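# Remove the cord binding a bunch of flowers

## Task

Get the cord off the flowers without bending any stem out of shape or crushing any bloom.

## Robot and tools

Robot: two arms, left_arm and right_arm, each a six-joint arm with a parallel two-finger gripper. Calibrated bases in the scene frame: left_arm at (-0.012, +0.362, 0) m, right_arm at (-0.048, -0.261, 0) m, each turned only slightly about z. A camera stand is fixed to the floor behind the arms. Loose objects may occasionally get a brief push from outside.

Frames. The scene frame has its origin at table height, midway between the nominal bases; +z is up, +x points out over the table, and left_arm sits on the +y side (arm names do not match image sides). Each arm reports its hand pose, velocities and targets in its own base frame. Fixed cameras and the table use the scene frame. Offsets in a command are taken along the axes of that arm's current Hand target. On a gripper, the fingers point along +z and separate along y. end_effector_position is the point between the pads, roughly 1 cm short of the tips. Reported poses can be off by a few centimetres, more at long reach.

Command row layout (shared by execute_actions and move): one flat list of 14 numbers, each in [-1, 1], always covering both arms: left_arm dx, dy, dz, rx, ry, rz, opening, then right_arm dx, dy, dz, rx, ry, rz, opening. The six pose numbers are an offset from the arm's Hand target as it stood when the action or move began, not a pose; 1.0 equals 0.6 m of travel or 180 degrees of turn, and rx, ry, rz form a single rotation vector. Repeating the same offset in a new call moves the arm further. Sending six zeros re-commands the current Hand target. Opening is absolute: +1 is fully open (0.094 m), -1 is closed. A 0 opening is a real command, so to keep a gripper unchanged resend its current value (shown under Tool commands, or the last value you sent).

execute_actions(actions, cameras): actions is a list of actions; each action is a table of at most 15 rows, one row per 1/30 s step; a short table repeats its final row to fill 15 steps. Every row counts from the action's starting Hand target. Images come back only when actions is empty or cameras names them; cameras takes names such as cam_high, cam_low, cam_left_wrist, cam_right_wrist, or ["all"]; a wrong name voids the call.

move(target, speed, blend, opening_speed, grip_force, blocking, cameras): drives each gripper in a straight line toward target, which is one 14-number row or a list of up to 15 rows; all rows are offsets from the same starting Hand targets. speed is top path speed in m/s (0.002 to 2.9, default 0.25; rotation up to twice that in rad/s), one value or one per target. blend in metres rounds corners between listed targets; 0 stops at each. opening_speed sets how fast the commanded opening changes, per second on the -1..+1 scale, at least 0.2; use it to close gently. grip_force is a per-pad force cap in newtons, 10 to 50, one value or one per arm; it persists, and low values close slowly. blocking=false returns after about 0.5 s while motion continues. Paths do not avoid obstacles or the other arm, and all end together, capped at 10 s. Avoid paths passing near an arm's own base. The result adds a move: line such as done, off_target, moving, held or fault plus which limits acted (paced means clipped, held means steps withheld).

wait(seconds 0 to 10, cameras) lets the scene run with commands held. stop(cameras) brakes a running move. zoom_image(camera, region=[x0, y0, x1, y1]) enlarges part of the latest image from one camera, in pixels from the top-left, at most 504 by 504. Images are 896x504. read_manual(section) returns licence text only. finished_scene(scene) ends the current scene irreversibly; the goal must hold without the robot.

Control behaviour: each step the commanded orientation is clipped to within 40 degrees of the measured one. Grippers often stop a few cm short of the target due to friction and weight; waiting will not fix that, but sending the remaining distance as an offset will. An arm blocked by something keeps pushing until commanded away; to release a push, command a target back beyond the gripper.

Results: end_effector_position and quaternion per arm, Hand target, Joint positions (last entry is finger opening in metres), joint torques (offsets, noise; first three wrap at ±28 N m), grip_measured on the command scale (may read ~2.5 mm wide when empty, narrower than a part when squeezing), grip_effort_nm (negative closes; not pad force), joint velocities, motor temperatures. MOTOR HOT appears at 75 °C; at 90 °C the arm folds and idles; at 100 °C it collapses. Avoid long stretched holds or pushing at unreachable poses.

Gripping: squeeze rises about 1 N per 0.001 below first contact and jumps to the force limit around 20 N, so for stems, cord and blooms set a low grip_force and close slowly with opening_speed. Open well above grip_measured to release.

Avoid: dropping or flinging anything, anything leaving the table, hard contact with table or fixtures, arms or grippers touching each other, one gripper closing on the other, and forcing the wrist camera cables against objects (cable contact counts as hand contact).

Each tool is called after "Request:" as name(argument=value, ...), one argument or row to a line, values as JSON.

## Session

Request:
execute_actions(
  actions=[],
)

Scene clock: 0.00 s.
left_arm: end_effector_position=(+0.2206, -0.0193, +0.2740) grip_measured=+1.000 grip_effort_nm=n/a end_effector_quat_wxyz=(+0.443, -0.160, +0.866, -0.170) | right_arm: end_effector_position=(+0.3362, -0.0410, +0.1542) grip_measured=+1.000 grip_effort_nm=n/a end_effector_quat_wxyz=(+0.435, +0.414, +0.799, -0.006)
Joint positions: left_arm=[0.097 0.623 0.973 -0.952 0.233 -0.392 0.094] | right_arm=[0.117 1.16 0.738 -0.345 0.465 0.873 0.094]
Joint velocities: within noise
Joint torques (N m): no reading
Motor temperatures (°C): left_arm=[26 28 33 27 25 25 24] | right_arm=[26 26 31 23 28 26 27]
Heat: left arm: 33 °C; right arm: 31 °C.
Hand target: left_arm +0.2223, -0.0193, +0.2853; +0.460, -0.155, +0.858, -0.171 | right_arm +0.3378, -0.0422, +0.1617; +0.444, +0.415, +0.794, -0.005
Tool commands: left_gripper/opening=+1.0 right_gripper/opening=+1.0

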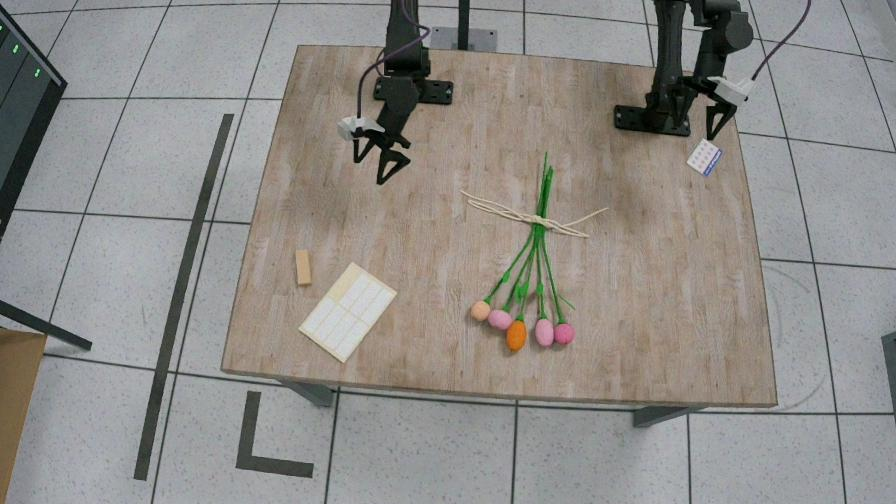

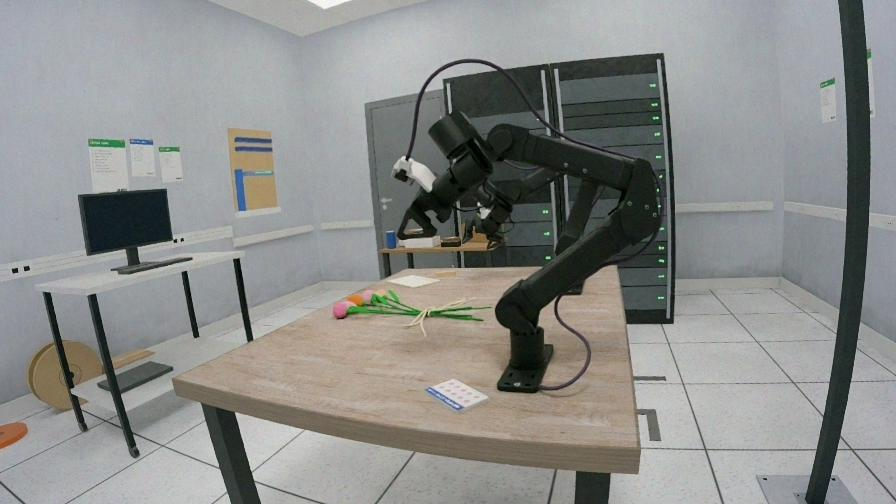

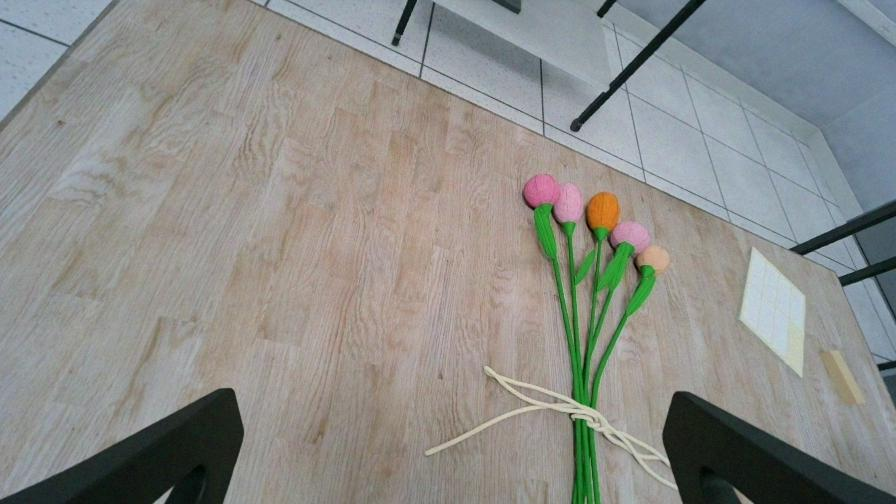

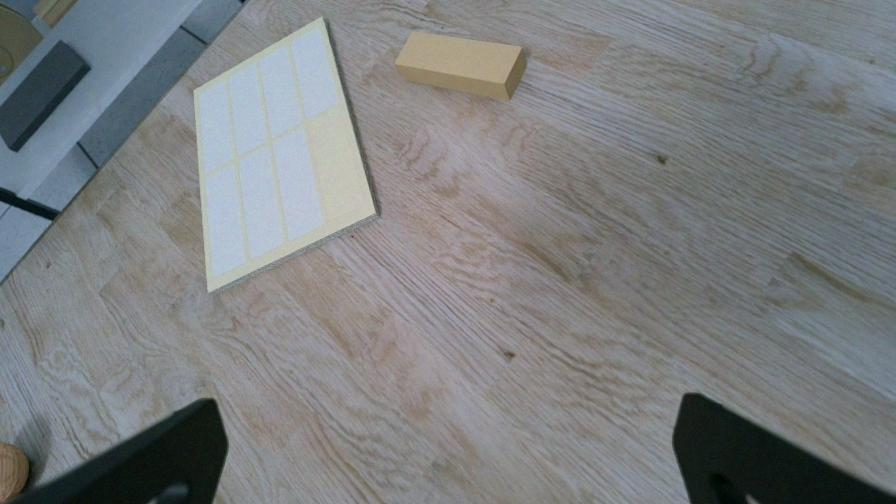

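Request:
zoom_image(
  camera="cam_high",
  region=[450, 140, 620, 260],
)

Request:
zoom_image(
  camera="cam_left_wrist",
  region=[400, 340, 760, 504],
)

Request:
zoom_image(
  camera="cam_low",
  region=[320, 270, 520, 350],
)

Scaled by 2.965 from the camera's 896x504 image, which has a finer 1280x720 frame.

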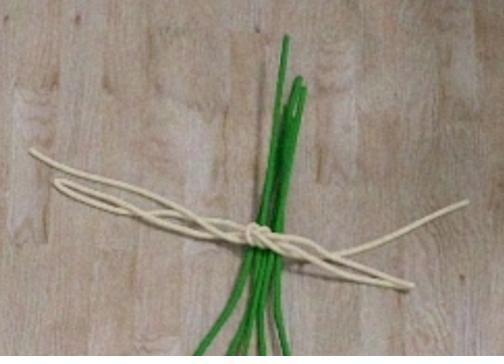

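Scaled by 1.400 from the camera's 896x504 image, which has a finer 1280x720 frame.

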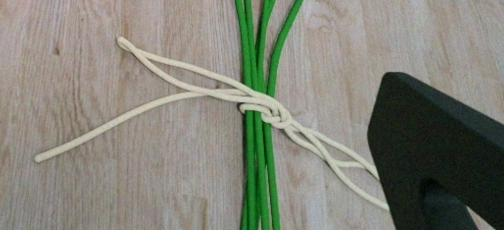

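Scaled by 2.520 from the camera's 896x504 image, which has a finer 1280x720 frame.

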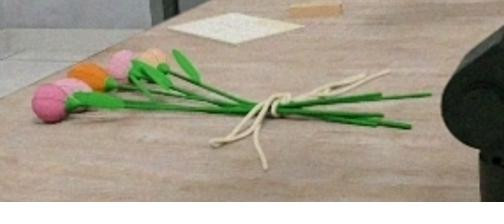

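Request:
move(
  target=[0.141,-0.081,0.142,0.091,0.349,0.454,1,0.213,0.161,-0.258,-0.197,0.291,-0.622,1],
  speed=0.5,
  cameras=["all"],
)

Scene clock: 48.27 s.
left_arm: end_effector_position=(+0.2483, -0.1076, +0.1911) grip_measured=+1.000 grip_effort_nm=0.01 end_effector_quat_wxyz=(-0.007, +0.569, +0.823, -0.002) | right_arm: end_effector_position=(+0.2611, +0.1601, +0.1942) grip_measured=+1.000 grip_effort_nm=-0.01 end_effector_quat_wxyz=(+0.023, -0.545, +0.838, -0.008)
Joint positions: left_arm=[-0.412 1.606 1.602 -1.582 0.001 0.798 0.094] | right_arm=[0.555 1.688 1.704 -1.541 0.015 -0.598 0.094]
Joint torques (N m): left_arm=[-0.36 -6.09 7.5 0.28 -0.04 0.02] | right_arm=[0.24 -4.72 6.99 0.31 -0.16 -0.12]
Motor temperatures (°C): left_arm=[26 28 36 34 25 25 24] | right_arm=[26 27 34 27 28 26 27]
Heat: left arm: 36 °C; right arm: 34 °C.
Hand target: left_arm +0.2545, -0.1113, +0.2000; -0.001, +0.574, +0.819, +0.000 | right_arm +0.2602, +0.1632, +0.1997; +0.000, -0.551, +0.834, -0.001
Off the commanded pose: left_arm 0.011 m, 1 deg | right_arm 0.006 m, 3 deg.
joint read past its limit (left arm) — joint 4 (wrist pitch), lower limit.
joint sent to its limit (left arm) — joint 4 (wrist pitch), lower limit. The joint targets still meet the commanded pose.
joint sent to its limit (right arm) — joint 4 (wrist pitch), lower limit. The joint targets are off in orientation, not in position.
move: off_target (left_arm, right_arm)

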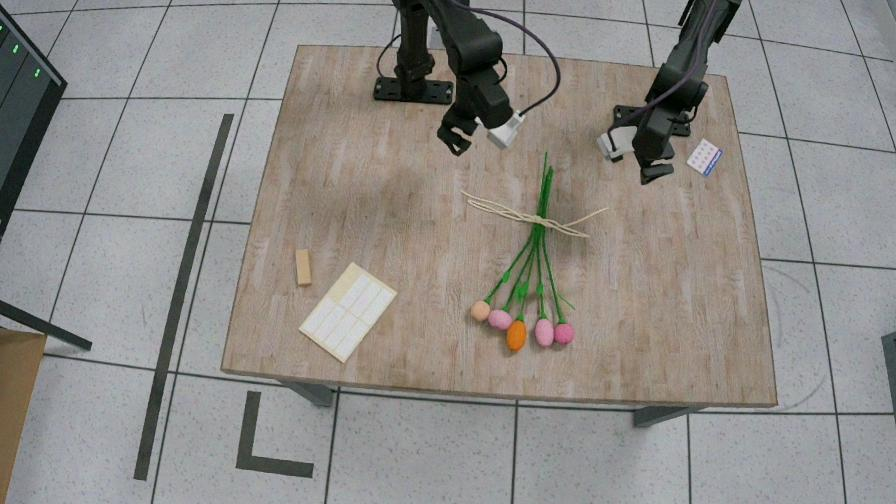

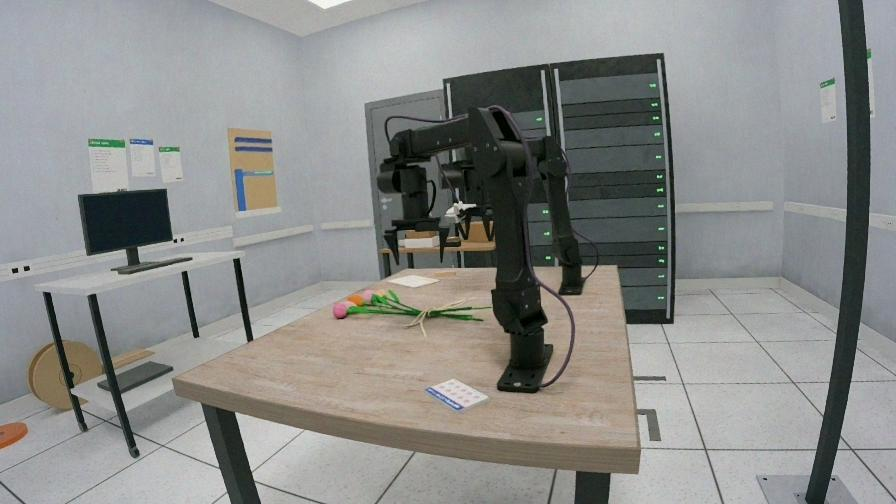

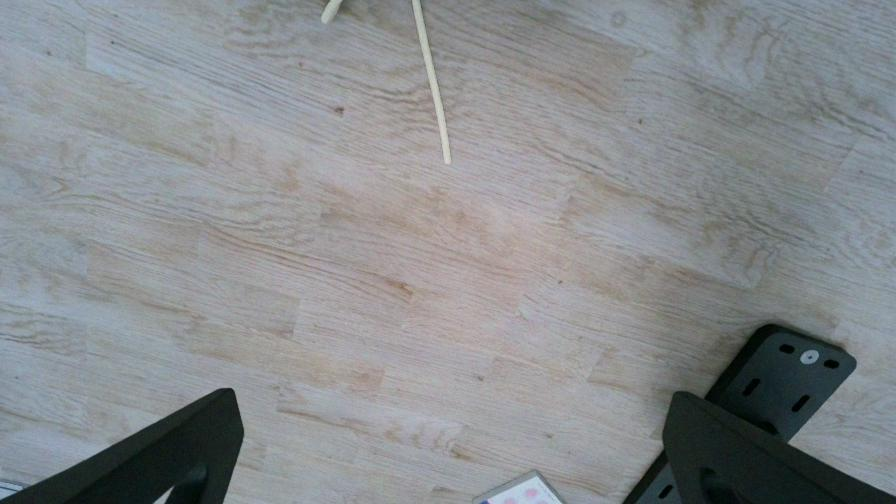

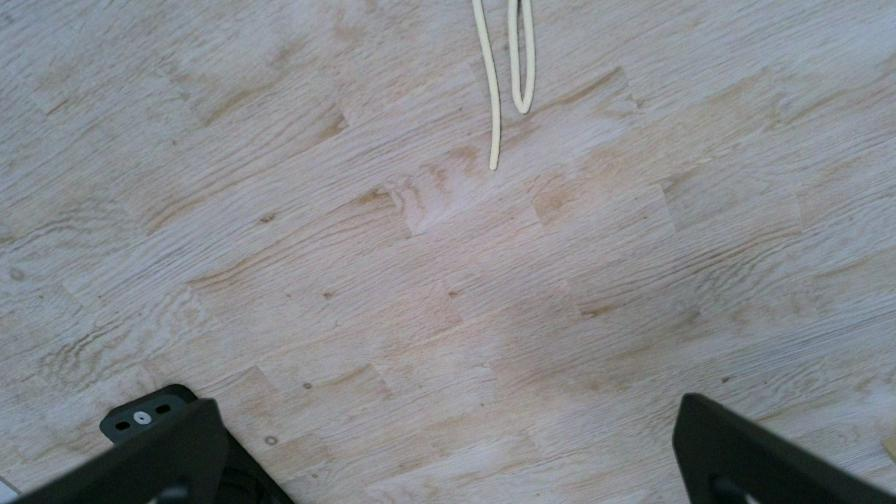

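Request:
move(
  target=[-0.062,0.008,0.192,0,0,0,-0.15,-0.042,-0.0425,0.2,0,0,0,-0.3],
  cameras=["all"],
)

Scene clock: 71.40 s.
left_arm: end_effector_position=(+0.2658, -0.1397, +0.0836) grip_measured=-0.147 grip_effort_nm=-0.13 end_effector_quat_wxyz=(-0.016, +0.575, +0.818, -0.002) | right_arm: end_effector_position=(+0.2889, +0.1724, +0.0802) grip_measured=-0.297 grip_effort_nm=-0.15 end_effector_quat_wxyz=(-0.012, -0.548, +0.836, -0.007)
Joint positions: left_arm=[-0.487 1.725 1.304 -1.183 0 0.737 0.04] | right_arm=[0.543 1.853 1.448 -1.188 0.015 -0.618 0.033]
Joint torques (N m): left_arm=[-0.44 -7.49 5.31 0.45 -0.03 -0.09] | right_arm=[-0.38 -6.43 5.08 0.52 -0.17 -0.13]
Heat: left arm: 37 °C; right arm: 34 °C.
Hand target: left_arm +0.2716, -0.1445, +0.0847; -0.001, +0.574, +0.819, +0.000 | right_arm +0.2936, +0.1763, +0.0796; +0.000, -0.551, +0.834, -0.001
Off the commanded pose: left_arm 0.008 m, 2 deg | right_arm 0.006 m, 2 deg.
move: done

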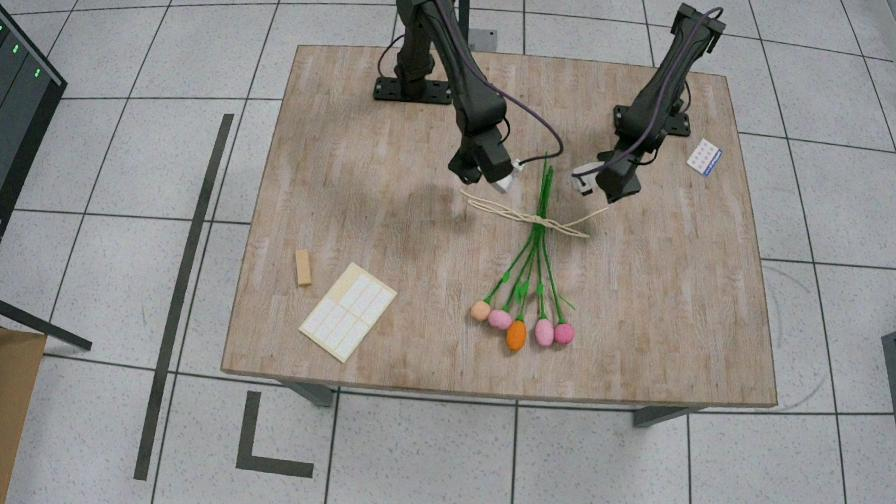

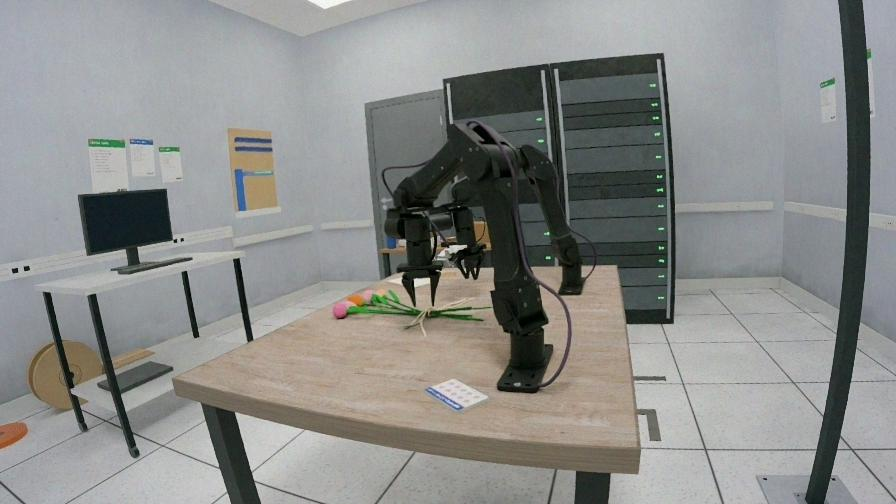

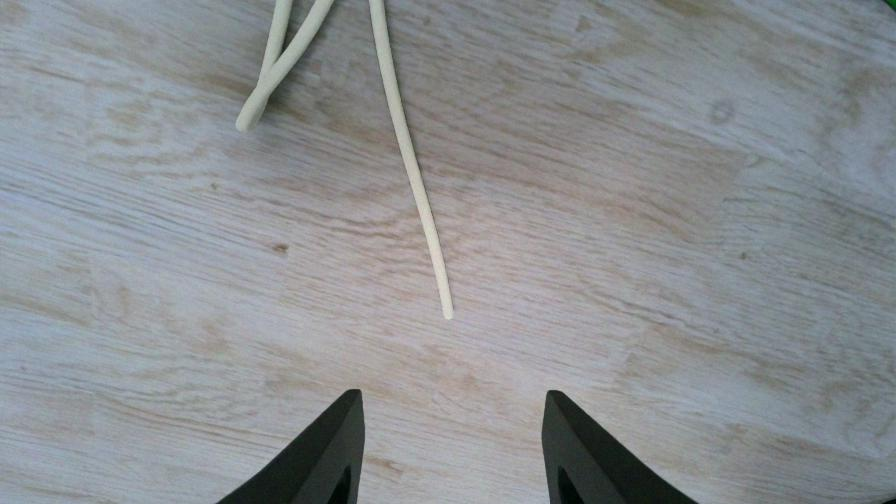

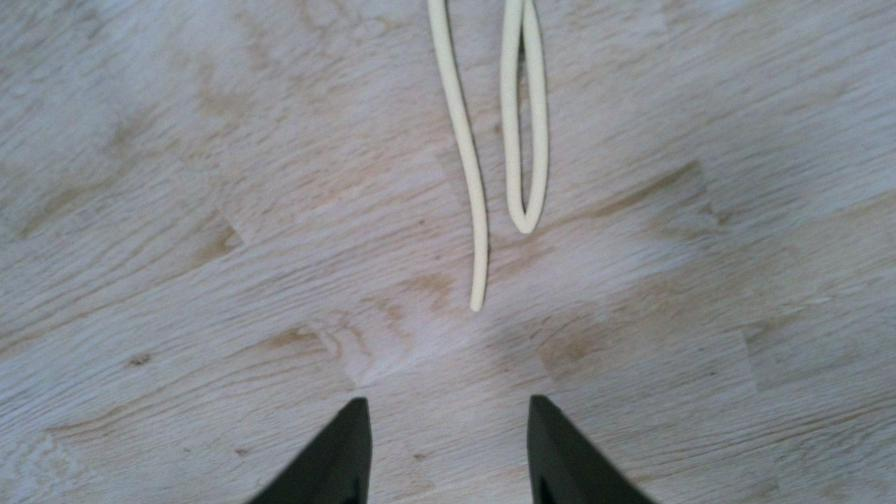

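Request:
move(
  target=[0.007,0.01,0.112,0,0,0,-0.15,0.007,-0.02,0.107,0,0,0,-0.3],
  speed=0.12,
  cameras=["all"],
)

Scene clock: 83.43 s.
left_arm: end_effector_position=(+0.2687, -0.1371, +0.0181) grip_measured=-0.147 grip_effort_nm=-0.14 end_effector_quat_wxyz=(-0.014, +0.573, +0.819, -0.002) | right_arm: end_effector_position=(+0.2996, +0.1644, +0.0187) grip_measured=-0.297 grip_effort_nm=-0.14 end_effector_quat_wxyz=(-0.008, -0.548, +0.836, -0.007)
Joint positions: left_arm=[-0.475 1.801 1.123 -0.92 0 0.746 0.04] | right_arm=[0.507 1.929 1.296 -0.952 0.015 -0.653 0.033]
Joint torques (N m): left_arm=[0.51 -7.35 4.82 0.5 -0.03 0.04] | right_arm=[-0.27 -6.3 4.57 0.56 -0.17 -0.14]
Heat: left arm: 36 °C; right arm: 33 °C.
Hand target: left_arm +0.2757, -0.1384, +0.0176; -0.001, +0.574, +0.819, +0.000 | right_arm +0.3032, +0.1676, +0.0154; +0.000, -0.551, +0.834, -0.001
Off the commanded pose: left_arm 0.007 m, 1 deg | right_arm 0.006 m, 1 deg.
move: done

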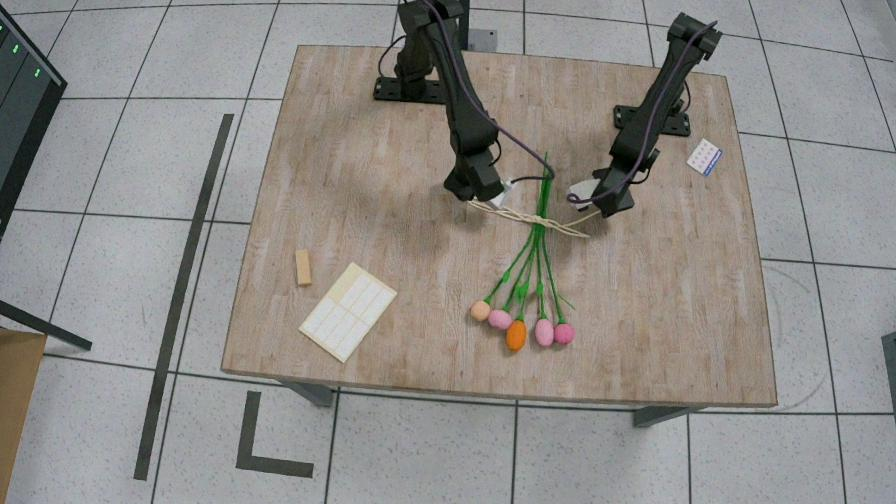

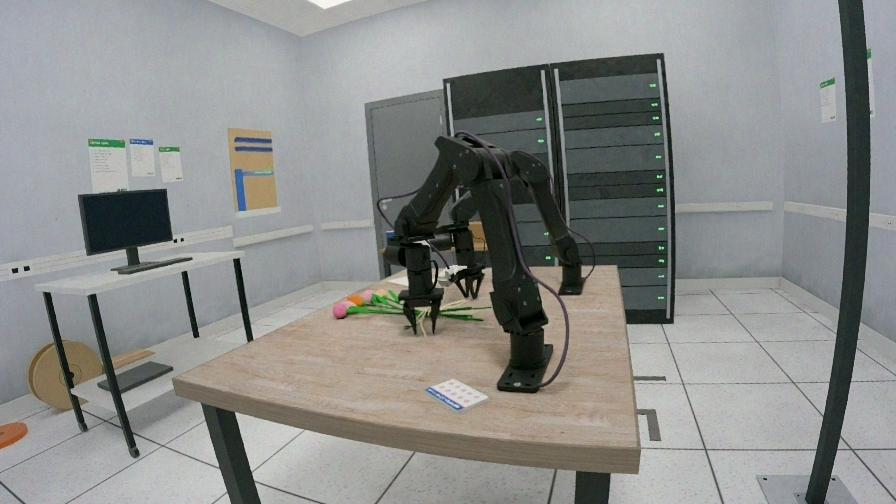

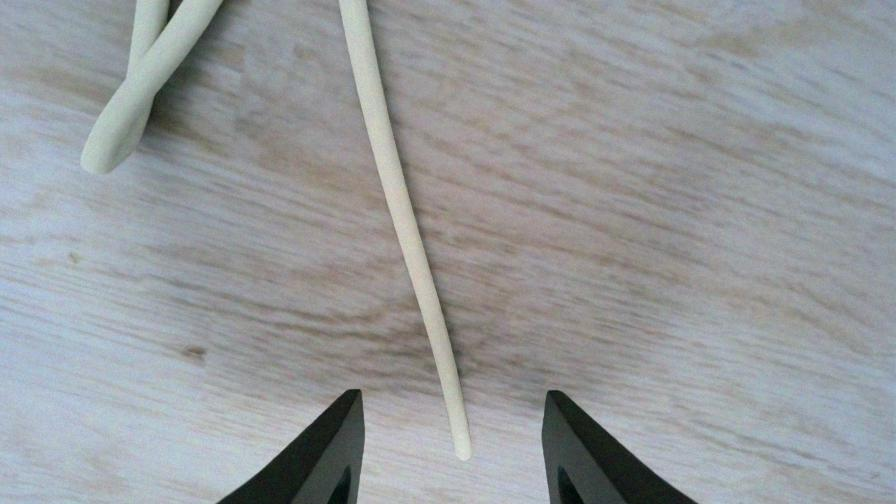

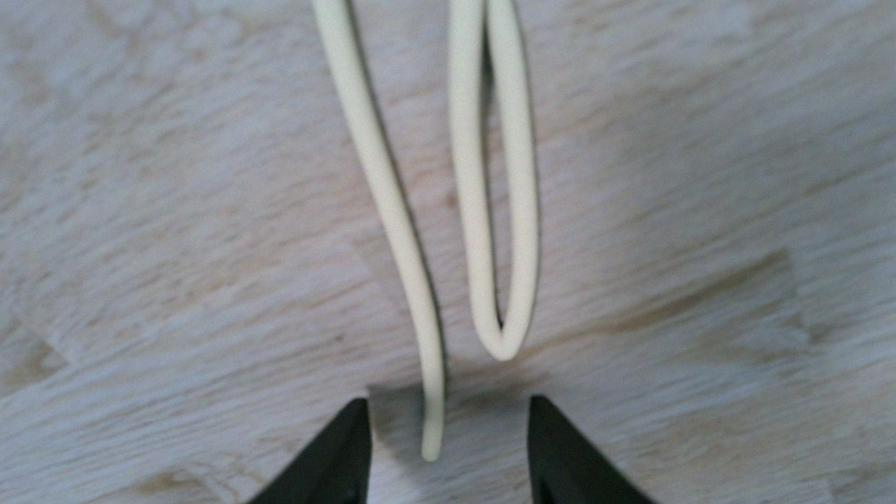

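Request:
move(
  target=[0.003,0.007,0.014,0,0,0,-0.15,0.016,0.006,0.014,0,0,0,-0.3],
  speed=0.05,
  cameras=["cam_left_wrist","cam_right_wrist"],
)

Scene clock: 91.23 s.
left_arm: end_effector_position=(+0.2724, -0.1347, +0.0131) grip_measured=-0.147 grip_effort_nm=-0.13 end_effector_quat_wxyz=(-0.011, +0.573, +0.819, -0.002) | right_arm: end_effector_position=(+0.2976, +0.1619, +0.0142) grip_measured=-0.297 grip_effort_nm=-0.14 end_effector_quat_wxyz=(-0.001, -0.550, +0.835, -0.007)
Joint positions: left_arm=[-0.462 1.814 1.117 -0.897 0 0.758 0.04] | right_arm=[0.503 1.913 1.254 -0.912 0.015 -0.663 0.033]
Joint torques (N m): left_arm=[0.61 -6.78 4.37 0.6 -0.04 0.02] | right_arm=[-0.69 -6.43 2.85 0.64 -0.17 -0.07]
Heat: left arm: 35 °C; right arm: 32 °C.
Hand target: left_arm +0.2790, -0.1353, +0.0092; -0.001, +0.574, +0.819, +0.000 | right_arm +0.2961, +0.1602, +0.0071; +0.000, -0.551, +0.834, -0.001
Off the commanded pose: left_arm 0.008 m, 1 deg | right_arm 0.008 m, 1 deg.
move: done
Images, in order (width x height): cam_left_wrist 896x504, cam_right_wrist 896x504.

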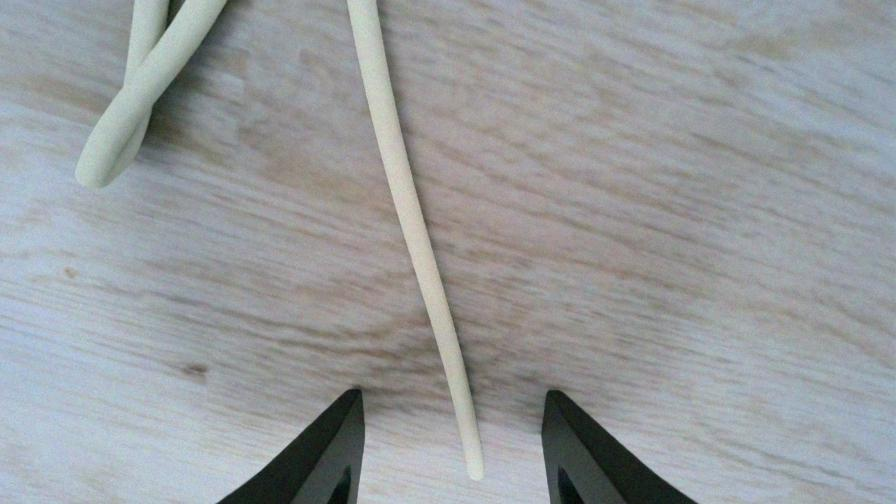

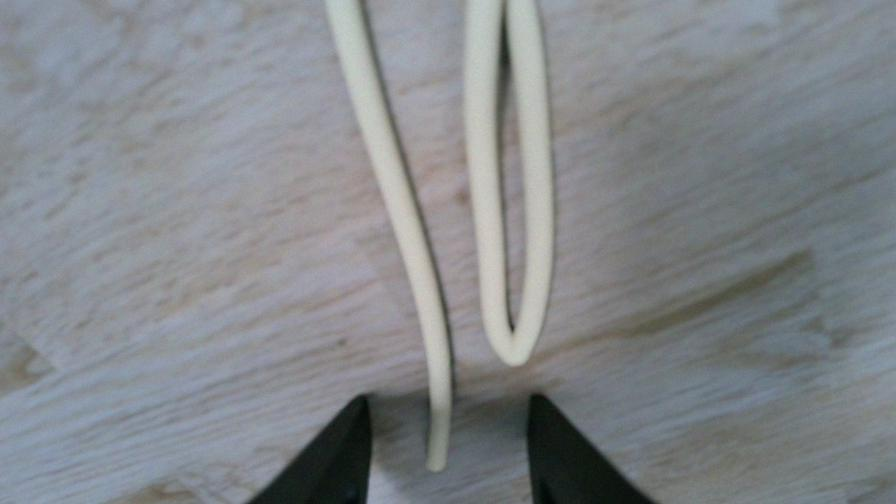

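Request:
move(
  target=[0,0,0.002,0,0,0,-1,0,0,0,0,0,0,-1],
  opening_speed=0.5,
  cameras=["cam_left_wrist","cam_right_wrist"],
)

Scene clock: 98.03 s.
left_arm: end_effector_position=(+0.2729, -0.1354, +0.0130) grip_measured=-0.951 grip_effort_nm=-0.95 end_effector_quat_wxyz=(-0.010, +0.574, +0.819, -0.003) | right_arm: end_effector_position=(+0.3019, +0.1609, +0.0143) grip_measured=-0.956 grip_effort_nm=-1.03 end_effector_quat_wxyz=(+0.006, -0.547, +0.837, -0.009)
Joint positions: left_arm=[-0.462 1.814 1.117 -0.894 0.002 0.76 0.002] | right_arm=[0.496 1.913 1.254 -0.899 0.017 -0.663 0.002]
Joint torques (N m): left_arm=[0.61 -6.61 4.19 0.63 -0.06 0.03] | right_arm=[-0.1 -6.45 2.85 0.54 -0.2 -0.12]
Heat: left arm: 35 °C; right arm: 32 °C.
Hand target: left_arm +0.2791, -0.1353, +0.0080; -0.001, +0.574, +0.819, +0.000 | right_arm +0.2961, +0.1601, +0.0071; +0.000, -0.551, +0.834, -0.001
Off the commanded pose: left_arm 0.008 m, 1 deg | right_arm 0.009 m, 1 deg.
move: done
Images, in order (width x height): cam_left_wrist 896x504, cam_right_wrist 896x504.

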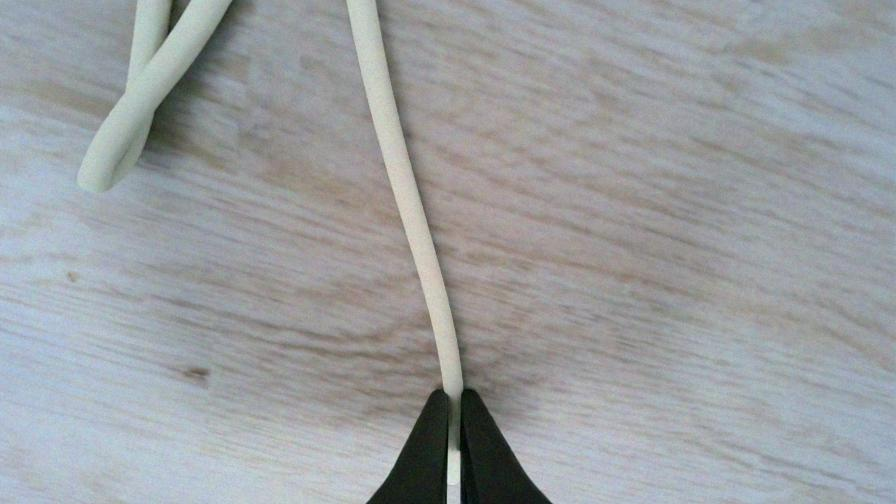

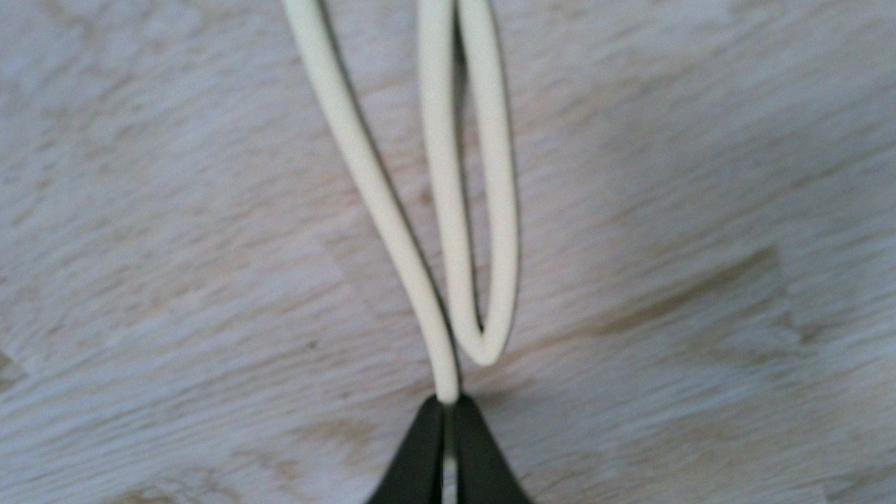

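Request:
move(
  target=[
    [0,0,-0.02,0,0,0,-1,0,0,-0.02,0,0,0,-1],
    [0.125,0.046,-0.03,0,0,0,-1,0.123,-0.052,-0.03,0,0,0,-1],
  ],
  speed=0.06,
  blend=0.008,
  cameras=["all"],
)

Request:
zoom_image(
  camera="cam_high",
  region=[440, 140, 640, 260],
)

Scene clock: 106.93 s.
left_arm: end_effector_position=(+0.2765, -0.0555, +0.0180) grip_measured=-0.954 grip_effort_nm=-1.02 end_effector_quat_wxyz=(-0.016, +0.572, +0.820, -0.005) | right_arm: end_effector_position=(+0.2985, +0.0816, +0.0172) grip_measured=-0.957 grip_effort_nm=-1.04 end_effector_quat_wxyz=(-0.005, -0.547, +0.837, +0.001)
Joint positions: left_arm=[-0.204 1.738 1.045 -0.911 -0.003 1.014 0.002] | right_arm=[0.264 1.814 1.136 -0.902 0.001 -0.893 0.002]
Joint torques (N m): left_arm=[0.32 -10.06 4.49 0.23 -0.01 0.06] | right_arm=[-0.12 -8.23 4.22 0.2 -0.02 -0.11]
Heat: left arm: 34 °C; right arm: 32 °C.
Hand target: left_arm +0.2793, -0.0553, +0.0260; -0.001, +0.574, +0.819, +0.000 | right_arm +0.2958, +0.0801, +0.0251; +0.000, -0.551, +0.834, -0.001
Off the commanded pose: left_arm 0.009 m, 2 deg | right_arm 0.009 m, 1 deg.
move: done; blend cut to 0.0059 m at target 1

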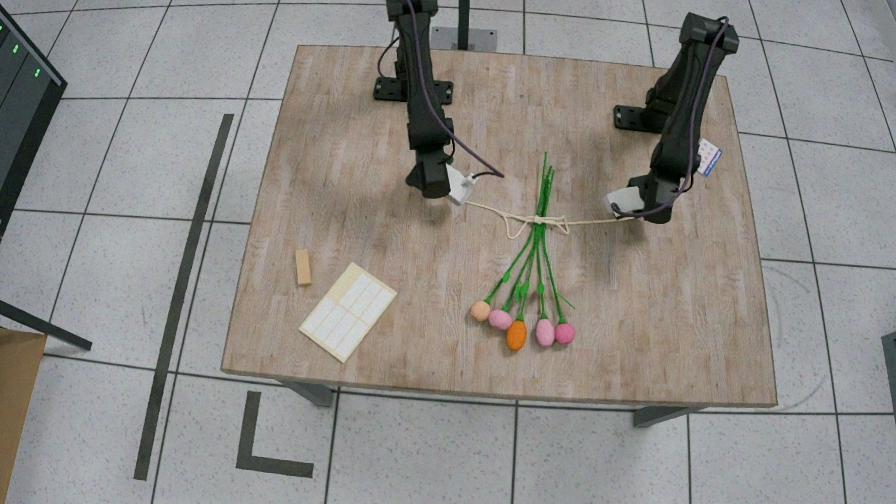

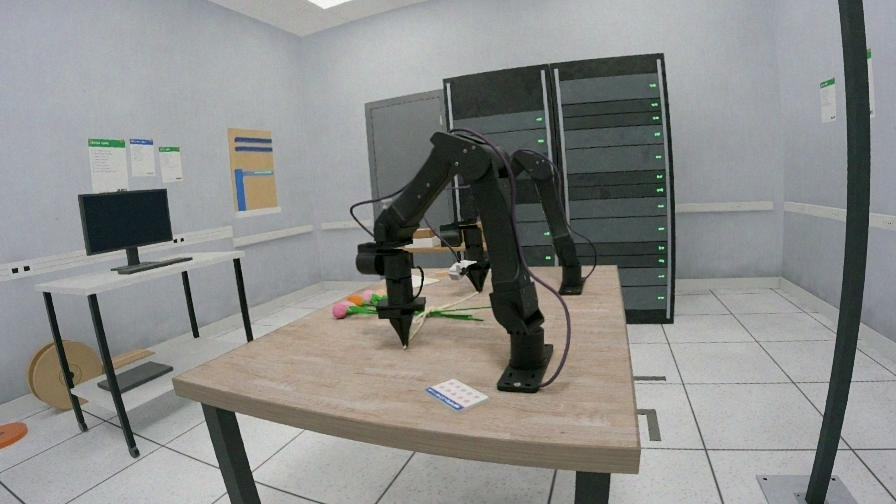

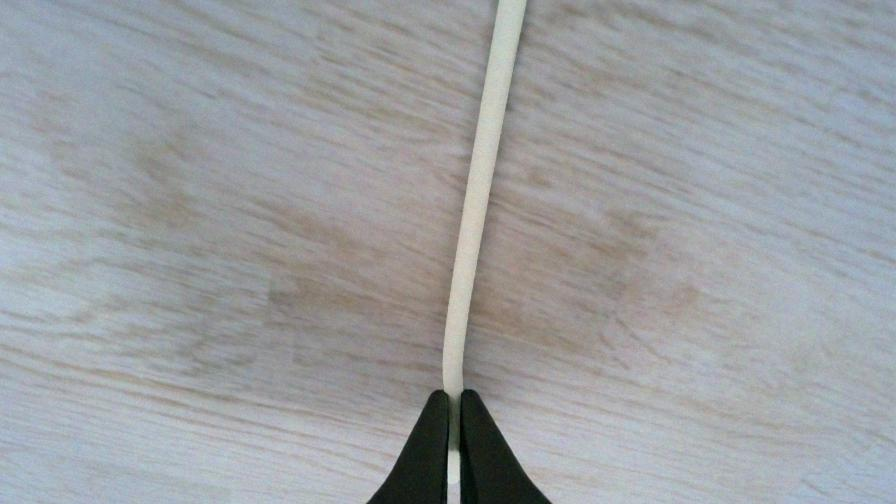

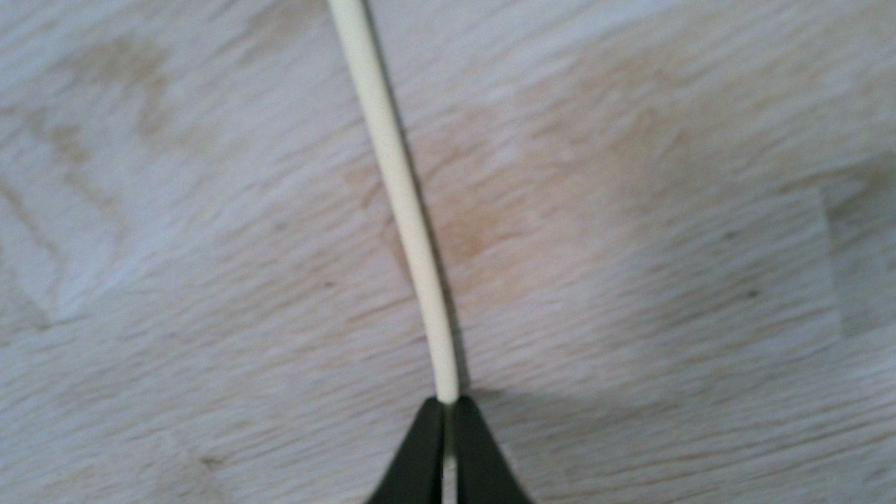

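Scaled by 2.520 from the camera's 896x504 image, which has a finer 1280x720 frame.

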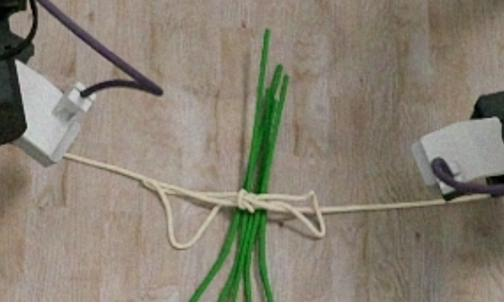

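Request:
move(
  target=[0.094,0.034,0,0,0,0,-1,0.082,-0.062,0,0,0,0,-1],
  speed=0.06,
  cameras=["cam_high"],
)

Request:
zoom_image(
  camera="cam_high",
  region=[440, 140, 640, 260],
)

Scene clock: 115.83 s.
left_arm: end_effector_position=(+0.2759, +0.0041, +0.0184) grip_measured=-0.954 grip_effort_nm=-1.02 end_effector_quat_wxyz=(-0.016, +0.572, +0.820, -0.008) | right_arm: end_effector_position=(+0.3085, +0.0205, +0.0172) grip_measured=-0.957 grip_effort_nm=-1.04 end_effector_quat_wxyz=(-0.005, -0.547, +0.837, +0.002)
Joint positions: left_arm=[0.008 1.718 1.022 -0.911 -0.005 1.226 0.002] | right_arm=[0.064 1.814 1.136 -0.903 0.002 -1.093 0.002]
Joint torques (N m): left_arm=[0.34 -9.84 4.51 0.26 0.01 0.07] | right_arm=[-0.16 -7.01 5.87 0.15 -0.04 -0.13]
Heat: left arm: 34 °C; right arm: 32 °C.
Hand target: left_arm +0.2793, +0.0046, +0.0262; -0.001, +0.574, +0.819, +0.000 | right_arm +0.3107, +0.0201, +0.0252; +0.000, -0.551, +0.834, -0.001
Off the commanded pose: left_arm 0.008 m, 2 deg | right_arm 0.008 m, 1 deg.
move: done
Images, in order (width x height): cam_high 896x504.

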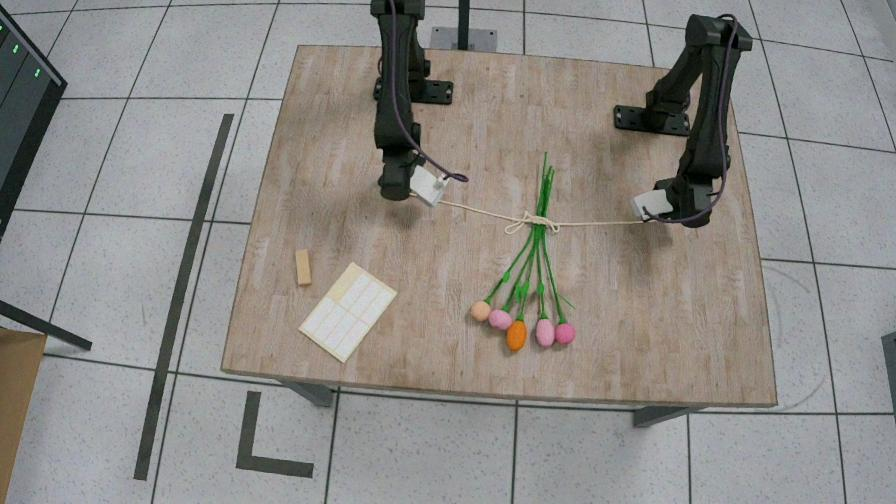

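Scaled by 2.520 from the camera's 896x504 image, which has a finer 1280x720 frame.

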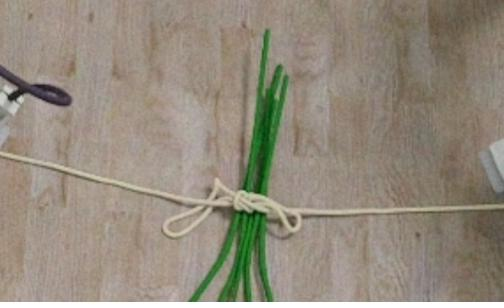

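Request:
move(
  target=[0.055,0.04,0,0,0,0,-1,0.055,-0.035,0,0,0,0,-1],
  speed=0.05,
  cameras=["cam_high"],
)

Request:
zoom_image(
  camera="cam_high",
  region=[440, 140, 640, 260],
)

Scene clock: 122.50 s.
left_arm: end_effector_position=(+0.2803, +0.0419, +0.0207) grip_measured=-0.954 grip_effort_nm=-1.02 end_effector_quat_wxyz=(-0.012, +0.572, +0.820, -0.007) | right_arm: end_effector_position=(+0.3142, -0.0176, +0.0215) grip_measured=-0.957 grip_effort_nm=-1.04 end_effector_quat_wxyz=(+0.001, -0.547, +0.837, -0.002)
Joint positions: left_arm=[0.141 1.731 1.049 -0.914 -0.006 1.359 0.002] | right_arm=[-0.058 1.814 1.154 -0.907 0.003 -1.215 0.002]
Joint torques (N m): left_arm=[0.36 -6.39 7.01 0.22 0.01 0.03] | right_arm=[-0.2 -5.49 6.63 0.17 -0.05 -0.14]
Heat: left arm: 34 °C; right arm: 33 °C.
Hand target: left_arm +0.2906, +0.0439, +0.0261; -0.001, +0.574, +0.819, +0.000 | right_arm +0.3171, -0.0184, +0.0252; +0.000, -0.551, +0.834, -0.001
Off the commanded pose: left_arm 0.012 m, 1 deg | right_arm 0.005 m, 1 deg.
move: off_target (left_arm)
Images, in order (width x height): cam_high 896x504.

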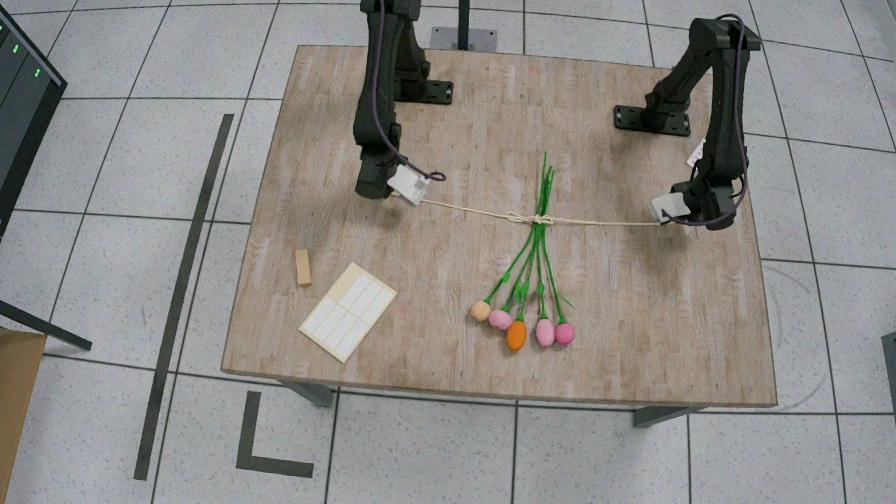

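Scaled by 2.520 from the camera's 896x504 image, which has a finer 1280x720 frame.

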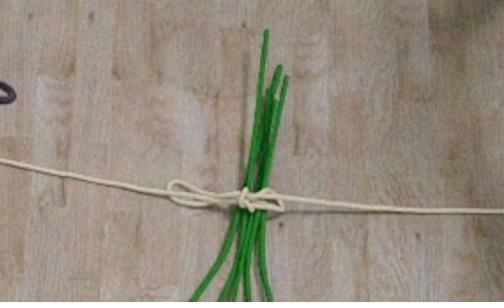

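Request:
move(
  target=[0.04,0.02,0,0,0,0,-1,0.055,-0.022,0,0,0,0,-1],
  speed=0.04,
  cameras=["cam_high"],
)

Request:
zoom_image(
  camera="cam_high",
  region=[440, 140, 640, 260],
)

Scene clock: 128.47 s.
left_arm: end_effector_position=(+0.2839, +0.0674, +0.0208) grip_measured=-0.954 grip_effort_nm=-1.02 end_effector_quat_wxyz=(-0.010, +0.572, +0.820, -0.007) | right_arm: end_effector_position=(+0.3141, -0.0530, +0.0229) grip_measured=-0.957 grip_effort_nm=-1.04 end_effector_quat_wxyz=(+0.002, -0.547, +0.837, -0.004)
Joint positions: left_arm=[0.226 1.76 1.083 -0.919 -0.006 1.445 0.002] | right_arm=[-0.169 1.82 1.168 -0.91 0.003 -1.326 0.002]
Joint torques (N m): left_arm=[0.42 -6.61 7.05 0.21 0.02 0.08] | right_arm=[-0.18 -5.16 6.69 0.15 -0.03 -0.11]
Motor temperatures (°C): left_arm=[26 30 34 29 25 25 25] | right_arm=[26 30 33 24 28 26 29]
Heat: left arm: 34 °C; right arm: 33 °C.
Hand target: left_arm +0.2937, +0.0705, +0.0262; -0.001, +0.574, +0.819, +0.000 | right_arm +0.3163, -0.0539, +0.0253; +0.000, -0.551, +0.834, -0.001
Off the commanded pose: left_arm 0.012 m, 1 deg | right_arm 0.003 m, 1 deg.
move: off_target (left_arm)
Images, in order (width x height): cam_high 896x504.

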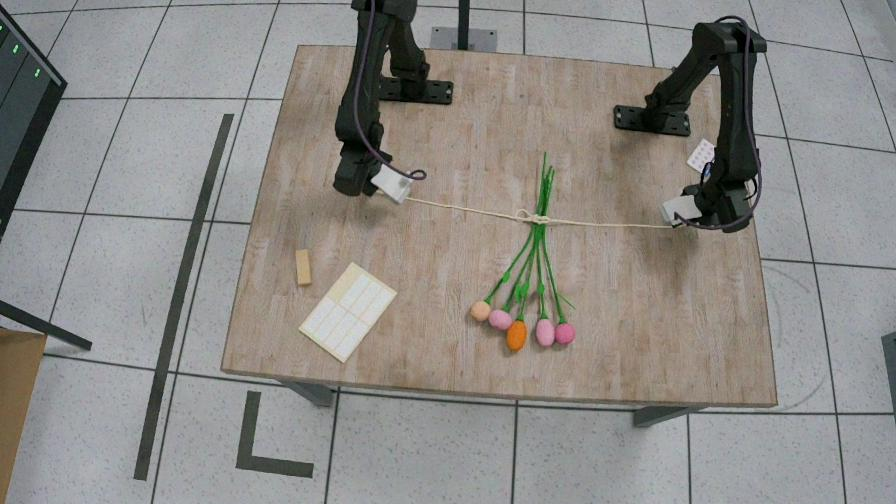

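Scaled by 2.520 from the camera's 896x504 image, which has a finer 1280x720 frame.

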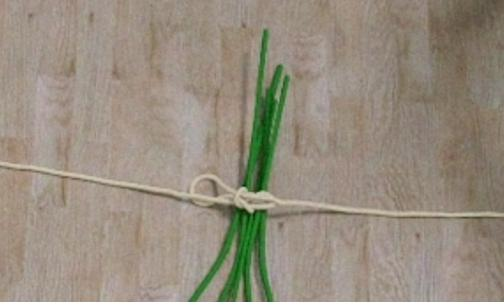

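Request:
move(
  target=[0.02,0.01,0,0,0,0,-1,0.06,-0.025,0,0,0,0,-1],
  speed=0.04,
  cameras=["cam_high"],
)

Request:
zoom_image(
  camera="cam_high",
  region=[490, 180, 590, 250],
)

Scene clock: 133.77 s.
left_arm: end_effector_position=(+0.2857, +0.0799, +0.0208) grip_measured=-0.954 grip_effort_nm=-1.02 end_effector_quat_wxyz=(-0.010, +0.573, +0.819, -0.008) | right_arm: end_effector_position=(+0.3142, -0.0920, +0.0232) grip_measured=-0.957 grip_effort_nm=-1.04 end_effector_quat_wxyz=(+0.002, -0.547, +0.837, -0.005)
Joint positions: left_arm=[0.266 1.777 1.104 -0.923 -0.006 1.487 0.002] | right_arm=[-0.286 1.849 1.207 -0.918 0.003 -1.443 0.002]
Joint torques (N m): left_arm=[0.53 -6.79 7.08 0.21 0.01 0.04] | right_arm=[-0.14 -5.31 6.72 0.19 -0.07 -0.18]
Heat: left arm: 35 °C; right arm: 33 °C.
Hand target: left_arm +0.2952, +0.0838, +0.0261; -0.001, +0.574, +0.819, +0.000 | right_arm +0.3159, -0.0930, +0.0253; +0.000, -0.551, +0.834, -0.001
Off the commanded pose: left_arm 0.012 m, 1 deg | right_arm 0.003 m, 1 deg.
move: off_target (left_arm)
Images, in order (width x height): cam_high 896x504.

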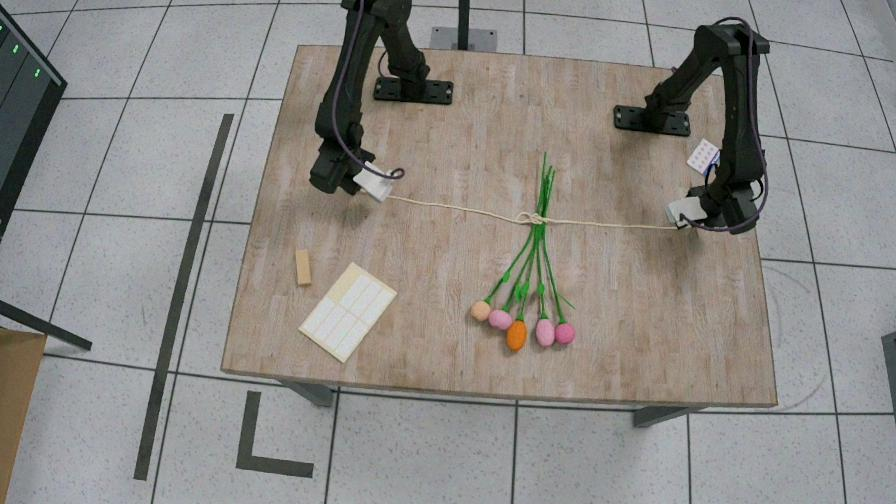

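Scaled by 5.040 from the camera's 896x504 image, which has a finer 1280x720 frame.

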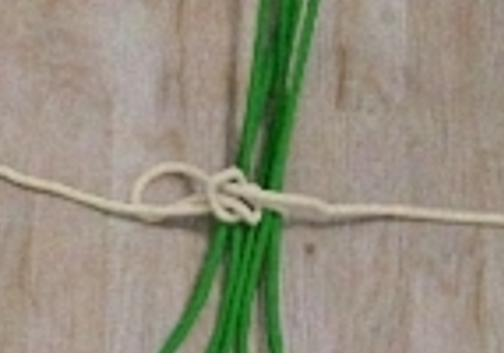

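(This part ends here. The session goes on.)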